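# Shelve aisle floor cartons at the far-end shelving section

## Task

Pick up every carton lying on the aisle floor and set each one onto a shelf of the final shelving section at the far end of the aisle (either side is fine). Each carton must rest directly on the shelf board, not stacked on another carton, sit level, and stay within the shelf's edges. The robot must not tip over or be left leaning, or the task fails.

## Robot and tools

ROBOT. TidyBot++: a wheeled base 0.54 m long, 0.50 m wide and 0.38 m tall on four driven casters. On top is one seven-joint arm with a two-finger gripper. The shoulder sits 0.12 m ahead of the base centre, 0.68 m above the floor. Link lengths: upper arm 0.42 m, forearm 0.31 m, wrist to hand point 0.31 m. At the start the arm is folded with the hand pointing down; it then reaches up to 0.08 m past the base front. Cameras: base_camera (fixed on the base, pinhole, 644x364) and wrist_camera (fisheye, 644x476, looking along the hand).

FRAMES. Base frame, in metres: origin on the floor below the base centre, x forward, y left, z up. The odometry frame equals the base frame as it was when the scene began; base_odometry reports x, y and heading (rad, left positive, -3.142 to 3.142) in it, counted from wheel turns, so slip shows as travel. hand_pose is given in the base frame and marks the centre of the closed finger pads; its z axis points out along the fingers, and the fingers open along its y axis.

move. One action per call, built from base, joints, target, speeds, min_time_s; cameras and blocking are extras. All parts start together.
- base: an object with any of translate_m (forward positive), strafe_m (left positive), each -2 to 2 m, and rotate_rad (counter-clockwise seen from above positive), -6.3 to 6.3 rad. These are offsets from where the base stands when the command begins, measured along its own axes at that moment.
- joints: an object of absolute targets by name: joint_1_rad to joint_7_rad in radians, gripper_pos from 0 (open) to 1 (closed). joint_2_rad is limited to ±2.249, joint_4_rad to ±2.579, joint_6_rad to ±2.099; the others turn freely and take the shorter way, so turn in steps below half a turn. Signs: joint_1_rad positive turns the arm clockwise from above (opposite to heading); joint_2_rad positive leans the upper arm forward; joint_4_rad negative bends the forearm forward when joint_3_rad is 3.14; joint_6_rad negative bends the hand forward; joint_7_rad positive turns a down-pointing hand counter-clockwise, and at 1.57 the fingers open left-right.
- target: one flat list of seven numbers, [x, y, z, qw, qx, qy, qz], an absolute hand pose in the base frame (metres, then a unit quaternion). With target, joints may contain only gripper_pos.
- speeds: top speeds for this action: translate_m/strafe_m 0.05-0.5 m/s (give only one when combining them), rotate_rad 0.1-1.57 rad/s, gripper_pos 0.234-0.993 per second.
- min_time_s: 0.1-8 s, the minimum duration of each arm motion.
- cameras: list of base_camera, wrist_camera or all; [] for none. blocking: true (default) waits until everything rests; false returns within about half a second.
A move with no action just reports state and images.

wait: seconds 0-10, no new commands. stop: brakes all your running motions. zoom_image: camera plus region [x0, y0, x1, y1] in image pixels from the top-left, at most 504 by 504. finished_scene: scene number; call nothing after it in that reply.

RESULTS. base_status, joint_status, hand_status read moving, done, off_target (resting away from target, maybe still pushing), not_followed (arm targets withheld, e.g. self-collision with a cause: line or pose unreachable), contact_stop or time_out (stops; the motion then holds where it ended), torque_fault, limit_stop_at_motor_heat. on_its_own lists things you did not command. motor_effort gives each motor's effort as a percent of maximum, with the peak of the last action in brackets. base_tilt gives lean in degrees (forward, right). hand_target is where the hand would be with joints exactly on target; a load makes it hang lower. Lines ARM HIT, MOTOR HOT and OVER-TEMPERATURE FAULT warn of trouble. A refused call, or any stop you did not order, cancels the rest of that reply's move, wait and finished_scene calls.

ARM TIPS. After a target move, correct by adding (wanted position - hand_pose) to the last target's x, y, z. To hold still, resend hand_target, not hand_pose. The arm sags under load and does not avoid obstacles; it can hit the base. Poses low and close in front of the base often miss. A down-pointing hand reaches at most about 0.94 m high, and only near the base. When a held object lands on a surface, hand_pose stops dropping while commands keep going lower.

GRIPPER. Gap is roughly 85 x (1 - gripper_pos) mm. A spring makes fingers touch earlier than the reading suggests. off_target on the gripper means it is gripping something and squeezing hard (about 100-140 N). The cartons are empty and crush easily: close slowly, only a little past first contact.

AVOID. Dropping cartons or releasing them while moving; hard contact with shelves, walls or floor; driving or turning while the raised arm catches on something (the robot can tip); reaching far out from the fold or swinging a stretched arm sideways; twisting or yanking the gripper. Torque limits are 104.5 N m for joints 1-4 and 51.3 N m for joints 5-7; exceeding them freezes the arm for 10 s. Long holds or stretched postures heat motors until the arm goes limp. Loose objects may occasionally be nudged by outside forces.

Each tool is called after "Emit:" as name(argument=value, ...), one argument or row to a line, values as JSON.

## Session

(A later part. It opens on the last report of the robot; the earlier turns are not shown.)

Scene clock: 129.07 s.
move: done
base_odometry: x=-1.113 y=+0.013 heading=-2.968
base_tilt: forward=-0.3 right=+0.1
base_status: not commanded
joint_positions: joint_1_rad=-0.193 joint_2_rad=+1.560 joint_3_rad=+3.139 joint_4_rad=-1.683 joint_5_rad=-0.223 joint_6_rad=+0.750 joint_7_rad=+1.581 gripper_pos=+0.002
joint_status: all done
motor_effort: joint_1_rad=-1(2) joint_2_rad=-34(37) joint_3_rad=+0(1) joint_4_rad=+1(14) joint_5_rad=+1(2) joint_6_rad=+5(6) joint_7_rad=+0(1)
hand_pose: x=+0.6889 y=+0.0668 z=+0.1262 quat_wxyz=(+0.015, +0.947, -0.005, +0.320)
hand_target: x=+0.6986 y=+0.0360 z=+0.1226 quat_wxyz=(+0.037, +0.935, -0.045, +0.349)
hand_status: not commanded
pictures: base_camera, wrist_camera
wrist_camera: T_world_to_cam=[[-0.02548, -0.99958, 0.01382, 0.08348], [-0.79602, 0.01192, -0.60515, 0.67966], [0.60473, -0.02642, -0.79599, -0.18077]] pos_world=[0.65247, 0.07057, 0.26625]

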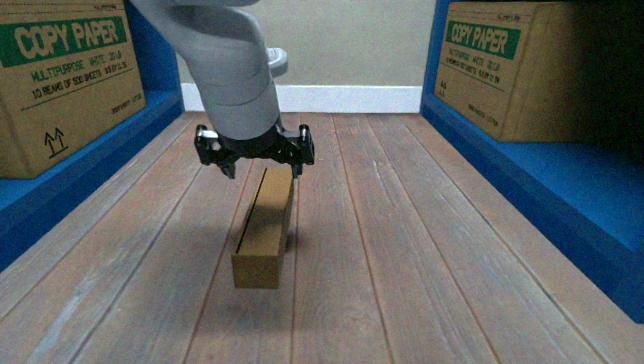

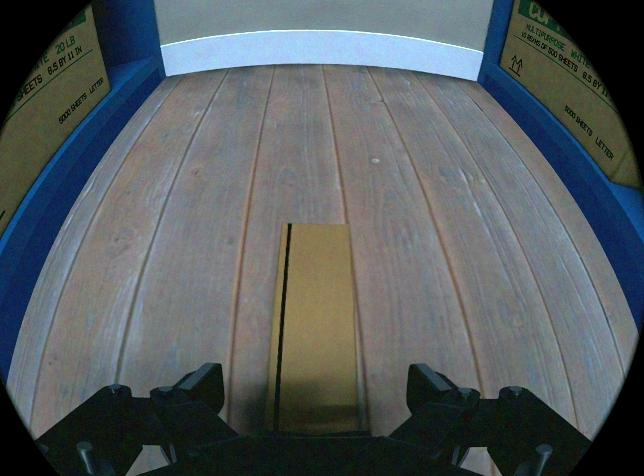

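Emit:
move(
  joints={"joint_2_rad": 1.803, "joint_4_rad": -1.443, "joint_6_rad": 0.82},
  min_time_s=1.4,
)

Emit:
move(
  joints={"gripper_pos": 0.36},
  speeds={"gripper_pos": 0.234},
  cameras=["all"],
)

Scene clock: 132.07 s.
move: done
base_odometry: x=-1.113 y=+0.013 heading=-2.968
base_tilt: forward=-0.3 right=+0.1
base_status: not commanded
joint_positions: joint_1_rad=-0.193 joint_2_rad=+1.761 joint_3_rad=+3.139 joint_4_rad=-1.463 joint_5_rad=-0.223 joint_6_rad=+0.751 joint_7_rad=+1.581 gripper_pos=+0.002
joint_status: all done
motor_effort: joint_1_rad=-1(2) joint_2_rad=-33(35) joint_3_rad=+0(1) joint_4_rad=+1(2) joint_5_rad=+1(1) joint_6_rad=+5(7) joint_7_rad=+0(1)
hand_pose: x=+0.6919 y=+0.0672 z=+0.0451 quat_wxyz=(+0.014, +0.944, -0.006, +0.329)
hand_target: x=+0.6928 y=+0.0355 z=+0.0382 quat_wxyz=(+0.035, +0.935, -0.046, +0.350)
hand_status: not commanded
pictures: none

Scene clock: 134.63 s.
move: done
base_odometry: x=-1.113 y=+0.013 heading=-2.968
base_tilt: forward=-0.2 right=+0.0
base_status: not commanded
joint_positions: joint_1_rad=-0.193 joint_2_rad=+1.761 joint_3_rad=+3.139 joint_4_rad=-1.463 joint_5_rad=-0.223 joint_6_rad=+0.753 joint_7_rad=+1.581 gripper_pos=+0.356
joint_status: all done
motor_effort: joint_1_rad=-1(2) joint_2_rad=-32(34) joint_3_rad=+0(1) joint_4_rad=+1(2) joint_5_rad=+1(1) joint_6_rad=+4(6) joint_7_rad=+1(1)
hand_pose: x=+0.6924 y=+0.0672 z=+0.0456 quat_wxyz=(+0.014, +0.944, -0.006, +0.330)
hand_target: x=+0.6928 y=+0.0355 z=+0.0382 quat_wxyz=(+0.035, +0.935, -0.046, +0.350)
hand_status: not commanded
pictures: base_camera, wrist_camera
wrist_camera: T_world_to_cam=[[-0.02631, -0.9996, 0.00985, 0.08581], [-0.78301, 0.01449, -0.62184, 0.62524], [0.62145, -0.02407, -0.78309, -0.25937]] pos_world=[0.65302, 0.07047, 0.18485]

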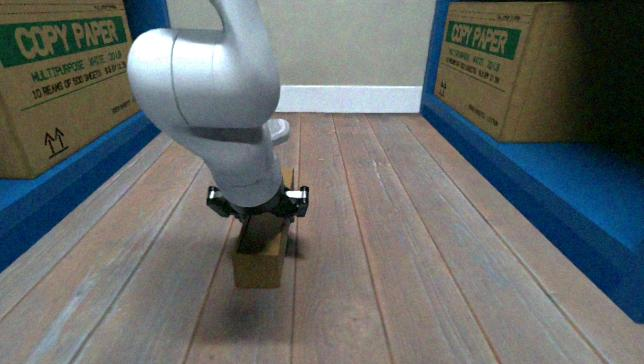

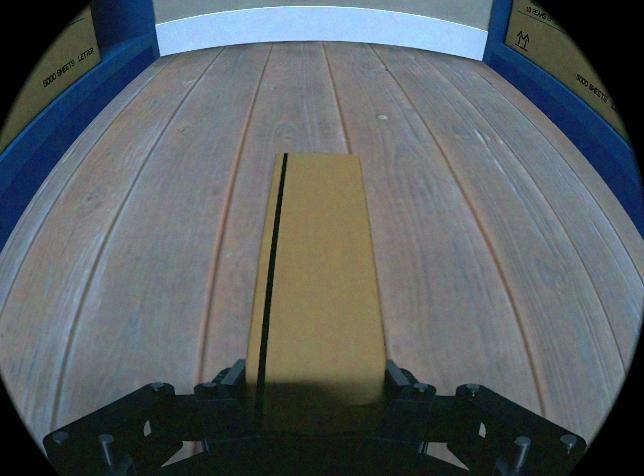

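Emit:
move(
  joints={"joint_1_rad": 0.02, "joint_2_rad": -0.205, "joint_4_rad": -2.445, "joint_5_rad": 0.06, "joint_6_rad": -0.28},
  min_time_s=3,
  blocking=false,
)

Emit:
wait(
  seconds=0.8,
)

Emit:
move(
  base={"translate_m": 0.57, "strafe_m": -0.09},
  cameras=["all"],
)

Scene clock: 147.80 s.
move: moving
base_odometry: x=-1.113 y=+0.013 heading=-2.968
base_tilt: forward=-0.3 right=+0.1
base_status: not commanded
joint_positions: joint_1_rad=-0.185 joint_2_rad=+1.740 joint_3_rad=+3.139 joint_4_rad=-1.493 joint_5_rad=-0.223 joint_6_rad=+0.752 joint_7_rad=+1.581 gripper_pos=+0.356
joint_status: joint_1_rad moving; joint_2_rad moving; joint_4_rad moving; joint_5_rad moving; joint_6_rad moving
motor_effort: joint_1_rad=-1(2) joint_2_rad=-37(37) joint_3_rad=+0(1) joint_4_rad=+2(2) joint_5_rad=+1(2) joint_6_rad=+7(7) joint_7_rad=+1(1)
hand_pose: x=+0.6891 y=+0.0620 z=+0.0525 quat_wxyz=(+0.016, +0.946, -0.010, +0.325)
hand_target: x=+0.7221 y=+0.0424 z=+0.0901 quat_wxyz=(+0.024, +0.937, -0.045, +0.347)
hand_status: not commanded
pictures: none

Scene clock: 148.60 s.
earlier move: moving
base_odometry: x=-1.113 y=+0.013 heading=-2.968
base_tilt: forward=-0.3 right=+0.0
base_status: not commanded
joint_positions: joint_1_rad=-0.119 joint_2_rad=+1.059 joint_3_rad=+3.139 joint_4_rad=-1.809 joint_5_rad=-0.205 joint_6_rad=+0.471 joint_7_rad=+1.581 gripper_pos=+0.356
joint_status: joint_1_rad moving; joint_2_rad moving; joint_4_rad moving; joint_5_rad moving; joint_6_rad moving
motor_effort: joint_1_rad=-1(2) joint_2_rad=-34(39) joint_3_rad=-1(1) joint_4_rad=+5(6) joint_5_rad=+1(2) joint_6_rad=+6(7) joint_7_rad=+1(1)
hand_pose: x=+0.7776 y=+0.0529 z=+0.3558 quat_wxyz=(-0.011, +0.931, -0.041, +0.362)
hand_target: x=+0.7565 y=+0.0459 z=+0.3721 quat_wxyz=(-0.013, +0.943, -0.024, +0.331)
hand_status: not commanded
wait: 0.80 s; no rest
pictures: none

Scene clock: 151.30 s.
move: done
base_odometry: x=-1.690 y=+0.003 heading=-2.968
base_tilt: forward=-0.3 right=+0.0
base_status: done
joint_positions: joint_1_rad=-0.004 joint_2_rad=-0.170 joint_3_rad=+3.139 joint_4_rad=-2.416 joint_5_rad=-0.008 joint_6_rad=-0.209 joint_7_rad=+1.581 gripper_pos=+0.356
joint_status: all done
motor_effort: joint_1_rad=-1(2) joint_2_rad=-10(34) joint_3_rad=+0(1) joint_4_rad=+14(14) joint_5_rad=+1(2) joint_6_rad=+6(7) joint_7_rad=+0(1)
hand_pose: x=+0.4907 y=+0.0045 z=+0.6596 quat_wxyz=(-0.001, +0.942, +0.005, +0.337)
hand_target: x=+0.4611 y=-0.0096 z=+0.6458 quat_wxyz=(+0.021, +0.952, +0.022, +0.305)
hand_status: not commanded
pictures: base_camera, wrist_camera
wrist_camera: T_world_to_cam=[[0.00503, -0.99992, -0.01132, 0.01038], [-0.77358, 0.00328, -0.63369, 0.85328], [0.63368, 0.01194, -0.77351, 0.33279]] pos_world=[0.44915, 0.00361, 0.79824]

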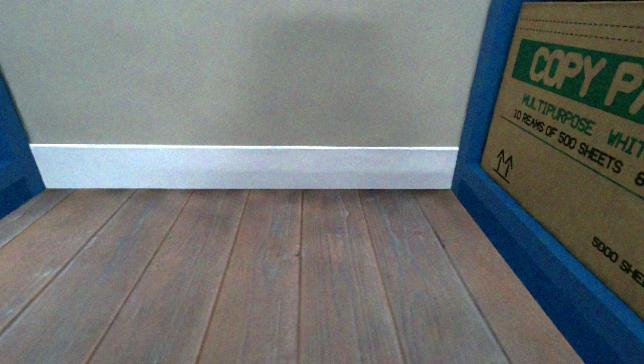

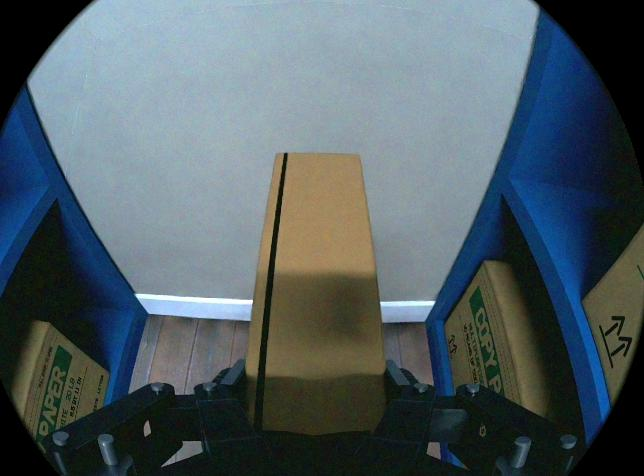

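Emit:
move(
  joints={"joint_1_rad": -1.065},
  min_time_s=2.5,
  cameras=["wrist_camera"],
)

Scene clock: 160.90 s.
move: done
base_odometry: x=-1.690 y=+0.003 heading=-2.968
base_tilt: forward=-0.2 right=+0.1
base_status: not commanded
joint_positions: joint_1_rad=-1.042 joint_2_rad=-0.170 joint_3_rad=+3.139 joint_4_rad=-2.416 joint_5_rad=-0.007 joint_6_rad=-0.209 joint_7_rad=+1.581 gripper_pos=+0.356
joint_status: all done
motor_effort: joint_1_rad=-1(2) joint_2_rad=-10(11) joint_3_rad=+0(1) joint_4_rad=+14(14) joint_5_rad=+1(1) joint_6_rad=+6(7) joint_7_rad=+0(1)
hand_pose: x=+0.3042 y=+0.3223 z=+0.6596 quat_wxyz=(-0.168, +0.815, +0.471, +0.292)
hand_target: x=+0.2872 y=+0.2981 z=+0.6458 quat_wxyz=(-0.139, +0.804, +0.510, +0.273)
hand_status: not commanded
wrist_camera: T_world_to_cam=[[0.86375, -0.50381, -0.01075, -0.09239], [-0.39563, -0.66477, -0.63368, 0.80828], [0.31211, 0.5516, -0.77352, 0.37108]] pos_world=[0.28376, 0.28609, 0.79824]

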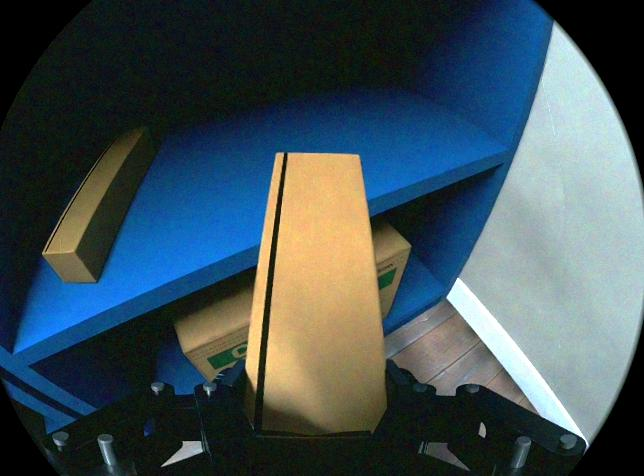

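Emit:
move(
  joints={"joint_2_rad": 0.625, "joint_4_rad": -1.475, "joint_6_rad": -0.455},
  min_time_s=2.5,
  cameras=["wrist_camera"],
)

Scene clock: 168.17 s.
move: done
base_odometry: x=-1.690 y=+0.003 heading=-2.968
base_tilt: forward=-0.3 right=+0.0
base_status: not commanded
joint_positions: joint_1_rad=-1.042 joint_2_rad=+0.589 joint_3_rad=+3.139 joint_4_rad=-1.509 joint_5_rad=-0.007 joint_6_rad=-0.383 joint_7_rad=+1.581 gripper_pos=+0.356
joint_status: all done
motor_effort: joint_1_rad=-1(2) joint_2_rad=-34(35) joint_3_rad=-1(1) joint_4_rad=+15(16) joint_5_rad=+1(1) joint_6_rad=+6(7) joint_7_rad=+0(1)
hand_pose: x=+0.4671 y=+0.6030 z=+0.6276 quat_wxyz=(-0.163, +0.819, +0.473, +0.280)
hand_target: x=+0.4576 y=+0.6012 z=+0.6053 quat_wxyz=(-0.129, +0.810, +0.510, +0.259)
hand_status: not commanded
wrist_camera: T_world_to_cam=[[0.86383, -0.50361, -0.01338, -0.09055], [-0.40523, -0.67879, -0.6124, 1.03865], [0.29933, 0.53443, -0.79043, 0.16762]] pos_world=[0.44893, 0.56984, 0.76735]

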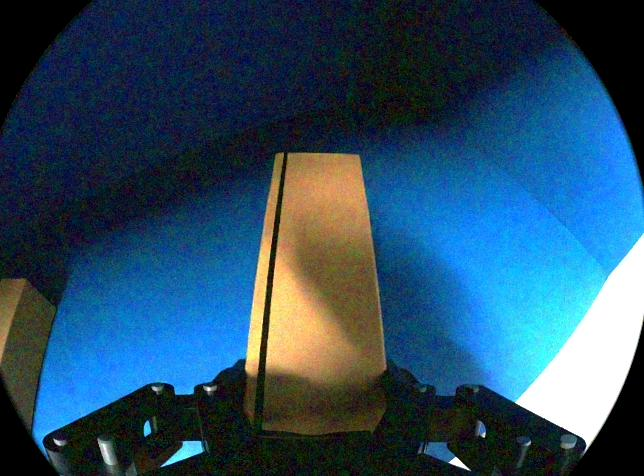

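Emit:
move(
  joints={"joint_2_rad": 0.842, "joint_4_rad": -1.172, "joint_6_rad": -0.538},
  min_time_s=2,
  cameras=["wrist_camera"],
)

Scene clock: 172.40 s.
move: done
base_odometry: x=-1.690 y=+0.003 heading=-2.968
base_tilt: forward=-0.3 right=+0.0
base_status: not commanded
joint_positions: joint_1_rad=-1.042 joint_2_rad=+0.797 joint_3_rad=+3.139 joint_4_rad=-1.204 joint_5_rad=-0.007 joint_6_rad=-0.466 joint_7_rad=+1.581 gripper_pos=+0.356
joint_status: all done
motor_effort: joint_1_rad=-1(2) joint_2_rad=-40(40) joint_3_rad=+0(2) joint_4_rad=+16(16) joint_5_rad=+1(1) joint_6_rad=+6(7) joint_7_rad=+0(1)
hand_pose: x=+0.5097 y=+0.6760 z=+0.6013 quat_wxyz=(-0.166, +0.817, +0.472, +0.286)
hand_target: x=+0.4981 y=+0.6715 z=+0.5687 quat_wxyz=(-0.128, +0.811, +0.508, +0.261)
hand_status: not commanded
wrist_camera: T_world_to_cam=[[0.864, -0.5033, -0.01411, -0.09072], [-0.4013, -0.67144, -0.62301, 1.08883], [0.30408, 0.54394, -0.78209, 0.08117]] pos_world=[0.49064, 0.64127, 0.74055]

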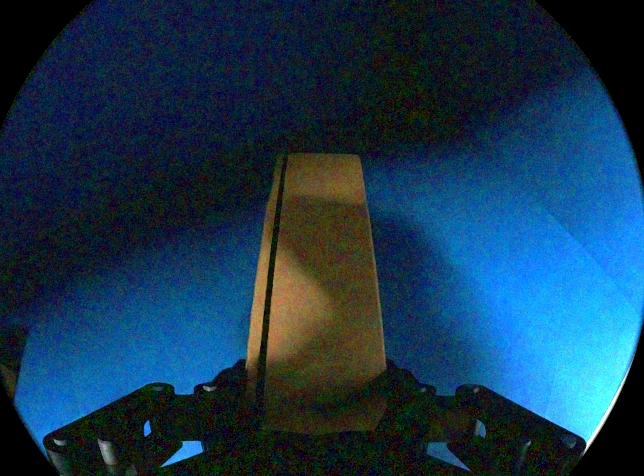

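Emit:
move(
  joints={"joint_2_rad": 0.859, "joint_6_rad": -0.43},
  min_time_s=1,
)

Scene clock: 175.67 s.
move: done
base_odometry: x=-1.690 y=+0.003 heading=-2.968
base_tilt: forward=-0.3 right=+0.0
base_status: not commanded
joint_positions: joint_1_rad=-1.042 joint_2_rad=+0.811 joint_3_rad=+3.139 joint_4_rad=-1.204 joint_5_rad=-0.007 joint_6_rad=-0.467 joint_7_rad=+1.581 gripper_pos=+0.356
joint_status: all done
motor_effort: joint_1_rad=-1(2) joint_2_rad=-40(41) joint_3_rad=+0(1) joint_4_rad=+16(16) joint_5_rad=+1(1) joint_6_rad=+6(7) joint_7_rad=+1(1)
hand_pose: x=+0.5091 y=+0.6750 z=+0.5904 quat_wxyz=(-0.163, +0.819, +0.474, +0.280)
hand_target: x=+0.5087 y=+0.6944 z=+0.5753 quat_wxyz=(-0.151, +0.798, +0.502, +0.298)
hand_status: not commanded
pictures: none

Emit:
move(
  joints={"joint_2_rad": 0.867, "joint_6_rad": -0.375},
  min_time_s=1,
)

Scene clock: 178.13 s.
move: done
base_odometry: x=-1.690 y=+0.003 heading=-2.968
base_tilt: forward=-0.3 right=+0.0
base_status: not commanded
joint_positions: joint_1_rad=-1.042 joint_2_rad=+0.818 joint_3_rad=+3.139 joint_4_rad=-1.204 joint_5_rad=-0.007 joint_6_rad=-0.454 joint_7_rad=+1.581 gripper_pos=+0.356
joint_status: all done
motor_effort: joint_1_rad=-1(1) joint_2_rad=-40(41) joint_3_rad=+0(2) joint_4_rad=+16(16) joint_5_rad=+1(1) joint_6_rad=+6(7) joint_7_rad=+1(1)
hand_pose: x=+0.5103 y=+0.6770 z=+0.5875 quat_wxyz=(-0.164, +0.818, +0.473, +0.282)
hand_target: x=+0.5138 y=+0.7055 z=+0.5799 quat_wxyz=(-0.163, +0.791, +0.498, +0.317)
hand_status: not commanded
pictures: none

Emit:
move(
  joints={"joint_2_rad": 0.874, "joint_6_rad": -0.37},
  min_time_s=1,
)

Scene clock: 180.10 s.
move: done
base_odometry: x=-1.690 y=+0.003 heading=-2.968
base_tilt: forward=-0.2 right=+0.0
base_status: not commanded
joint_positions: joint_1_rad=-1.042 joint_2_rad=+0.824 joint_3_rad=+3.139 joint_4_rad=-1.204 joint_5_rad=-0.007 joint_6_rad=-0.451 joint_7_rad=+1.581 gripper_pos=+0.356
joint_status: all done
motor_effort: joint_1_rad=+0(2) joint_2_rad=-40(41) joint_3_rad=-1(1) joint_4_rad=+16(16) joint_5_rad=+1(1) joint_6_rad=+6(7) joint_7_rad=+1(1)
hand_pose: x=+0.5104 y=+0.6773 z=+0.5835 quat_wxyz=(-0.164, +0.819, +0.473, +0.281)
hand_target: x=+0.5139 y=+0.7059 z=+0.5753 quat_wxyz=(-0.162, +0.791, +0.498, +0.316)
hand_status: not commanded
pictures: none

Emit:
move(
  joints={"joint_2_rad": 0.880, "joint_6_rad": -0.367},
  min_time_s=1,
)

Scene clock: 182.03 s.
move: done
base_odometry: x=-1.690 y=+0.003 heading=-2.968
base_tilt: forward=-0.3 right=+0.0
base_status: not commanded
joint_positions: joint_1_rad=-1.042 joint_2_rad=+0.826 joint_3_rad=+3.139 joint_4_rad=-1.204 joint_5_rad=-0.007 joint_6_rad=-0.446 joint_7_rad=+1.581 gripper_pos=+0.356
joint_status: all done
motor_effort: joint_1_rad=-1(2) joint_2_rad=-39(41) joint_3_rad=-1(1) joint_4_rad=+15(16) joint_5_rad=+1(1) joint_6_rad=+6(7) joint_7_rad=+1(1)
hand_pose: x=+0.5109 y=+0.6781 z=+0.5824 quat_wxyz=(-0.164, +0.818, +0.473, +0.282)
hand_target: x=+0.5139 y=+0.7060 z=+0.5711 quat_wxyz=(-0.162, +0.791, +0.499, +0.315)
hand_status: not commanded
pictures: none

Emit:
move(
  joints={"joint_2_rad": 0.886},
  min_time_s=1,
)

Scene clock: 184.10 s.
move: done
base_odometry: x=-1.690 y=+0.003 heading=-2.968
base_tilt: forward=-0.3 right=+0.0
base_status: not commanded
joint_positions: joint_1_rad=-1.042 joint_2_rad=+0.828 joint_3_rad=+3.139 joint_4_rad=-1.202 joint_5_rad=-0.007 joint_6_rad=-0.445 joint_7_rad=+1.581 gripper_pos=+0.356
joint_status: all done
motor_effort: joint_1_rad=-1(1) joint_2_rad=-39(40) joint_3_rad=-1(1) joint_4_rad=+15(15) joint_5_rad=+1(1) joint_6_rad=+6(6) joint_7_rad=+1(1)
hand_pose: x=+0.5114 y=+0.6788 z=+0.5822 quat_wxyz=(-0.164, +0.818, +0.473, +0.283)
hand_target: x=+0.5135 y=+0.7054 z=+0.5662 quat_wxyz=(-0.160, +0.792, +0.499, +0.312)
hand_status: not commanded
pictures: none

Emit:
move(
  joints={"gripper_pos": 0.0},
  speeds={"gripper_pos": 0.3},
  cameras=["wrist_camera"],
)

Emit:
move(
  joints={"joint_2_rad": 0.56, "joint_4_rad": -1.385, "joint_6_rad": -0.48},
  min_time_s=1.8,
  cameras=["wrist_camera"],
)

Scene clock: 187.17 s.
move: done
base_odometry: x=-1.690 y=+0.003 heading=-2.968
base_tilt: forward=-0.2 right=+0.0
base_status: not commanded
joint_positions: joint_1_rad=-1.042 joint_2_rad=+0.835 joint_3_rad=+3.139 joint_4_rad=-1.202 joint_5_rad=-0.007 joint_6_rad=-0.443 joint_7_rad=+1.581 gripper_pos=+0.002
joint_status: all done
motor_effort: joint_1_rad=+0(2) joint_2_rad=-40(41) joint_3_rad=-1(2) joint_4_rad=+15(15) joint_5_rad=+1(1) joint_6_rad=+6(6) joint_7_rad=+0(1)
hand_pose: x=+0.5111 y=+0.6787 z=+0.5772 quat_wxyz=(-0.163, +0.819, +0.473, +0.281)
hand_target: x=+0.5135 y=+0.7054 z=+0.5662 quat_wxyz=(-0.160, +0.792, +0.499, +0.312)
hand_status: not commanded
wrist_camera: T_world_to_cam=[[0.8639, -0.50347, -0.01413, -0.09075], [-0.40522, -0.67811, -0.61316, 1.07703], [0.29912, 0.53543, -0.78983, 0.07324]] pos_world=[0.49293, 0.64544, 0.71695]

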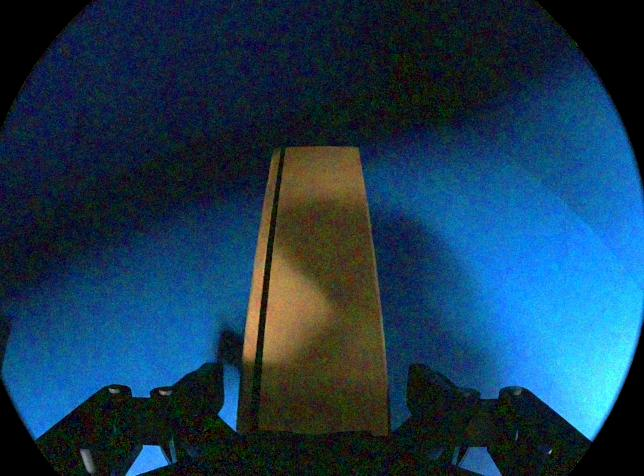

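Scene clock: 189.33 s.
move: done
base_odometry: x=-1.690 y=+0.003 heading=-2.968
base_tilt: forward=-0.3 right=+0.0
base_status: not commanded
joint_positions: joint_1_rad=-1.042 joint_2_rad=+0.612 joint_3_rad=+3.139 joint_4_rad=-1.353 joint_5_rad=-0.007 joint_6_rad=-0.443 joint_7_rad=+1.581 gripper_pos=+0.002
joint_status: all done
motor_effort: joint_1_rad=-1(2) joint_2_rad=-35(41) joint_3_rad=-1(1) joint_4_rad=+16(16) joint_5_rad=+1(1) joint_6_rad=+7(7) joint_7_rad=+1(1)
hand_pose: x=+0.4891 y=+0.6411 z=+0.6740 quat_wxyz=(-0.180, +0.808, +0.468, +0.310)
hand_target: x=+0.4728 y=+0.6278 z=+0.6889 quat_wxyz=(-0.158, +0.793, +0.498, +0.314)
hand_status: not commanded
wrist_camera: T_world_to_cam=[[0.86456, -0.50235, -0.01368, -0.09067], [-0.38165, -0.63864, -0.66819, 1.1022], [0.32693, 0.58291, -0.74386, 0.10135]] pos_world=[0.46591, 0.59928, 0.81063]

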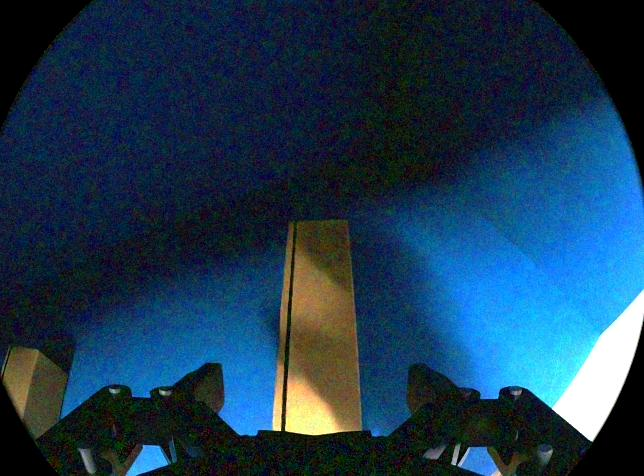

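Emit:
move(
  joints={"joint_2_rad": -0.21, "joint_4_rad": -2.44, "joint_6_rad": -0.2},
  min_time_s=2,
  cameras=["wrist_camera"],
)

Scene clock: 192.83 s.
move: done
base_odometry: x=-1.690 y=+0.003 heading=-2.968
base_tilt: forward=-0.3 right=+0.0
base_status: not commanded
joint_positions: joint_1_rad=-1.042 joint_2_rad=-0.179 joint_3_rad=+3.139 joint_4_rad=-2.409 joint_5_rad=-0.007 joint_6_rad=-0.280 joint_7_rad=+1.581 gripper_pos=+0.002
joint_status: all done
motor_effort: joint_1_rad=-1(2) joint_2_rad=-9(36) joint_3_rad=+1(1) joint_4_rad=+14(16) joint_5_rad=+1(1) joint_6_rad=+5(7) joint_7_rad=+0(1)
hand_pose: x=+0.2967 y=+0.3099 z=+0.6518 quat_wxyz=(-0.155, +0.823, +0.476, +0.269)
hand_target: x=+0.2965 y=+0.3179 z=+0.6651 quat_wxyz=(-0.162, +0.791, +0.503, +0.309)
hand_status: not commanded
wrist_camera: T_world_to_cam=[[0.86371, -0.50387, -0.01088, -0.09215], [-0.41268, -0.69468, -0.58917, 0.77747], [0.2893, 0.51336, -0.80794, 0.41526]] pos_world=[0.2803, 0.28048, 0.79256]

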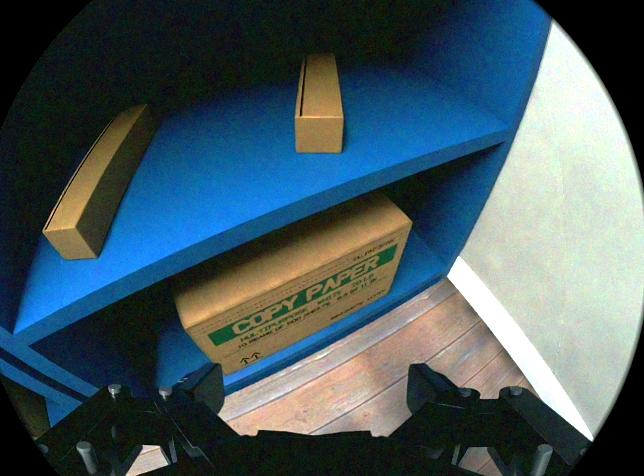

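Emit:
finished_scene(
  scene=2,
)

The scene is finished: the task was done.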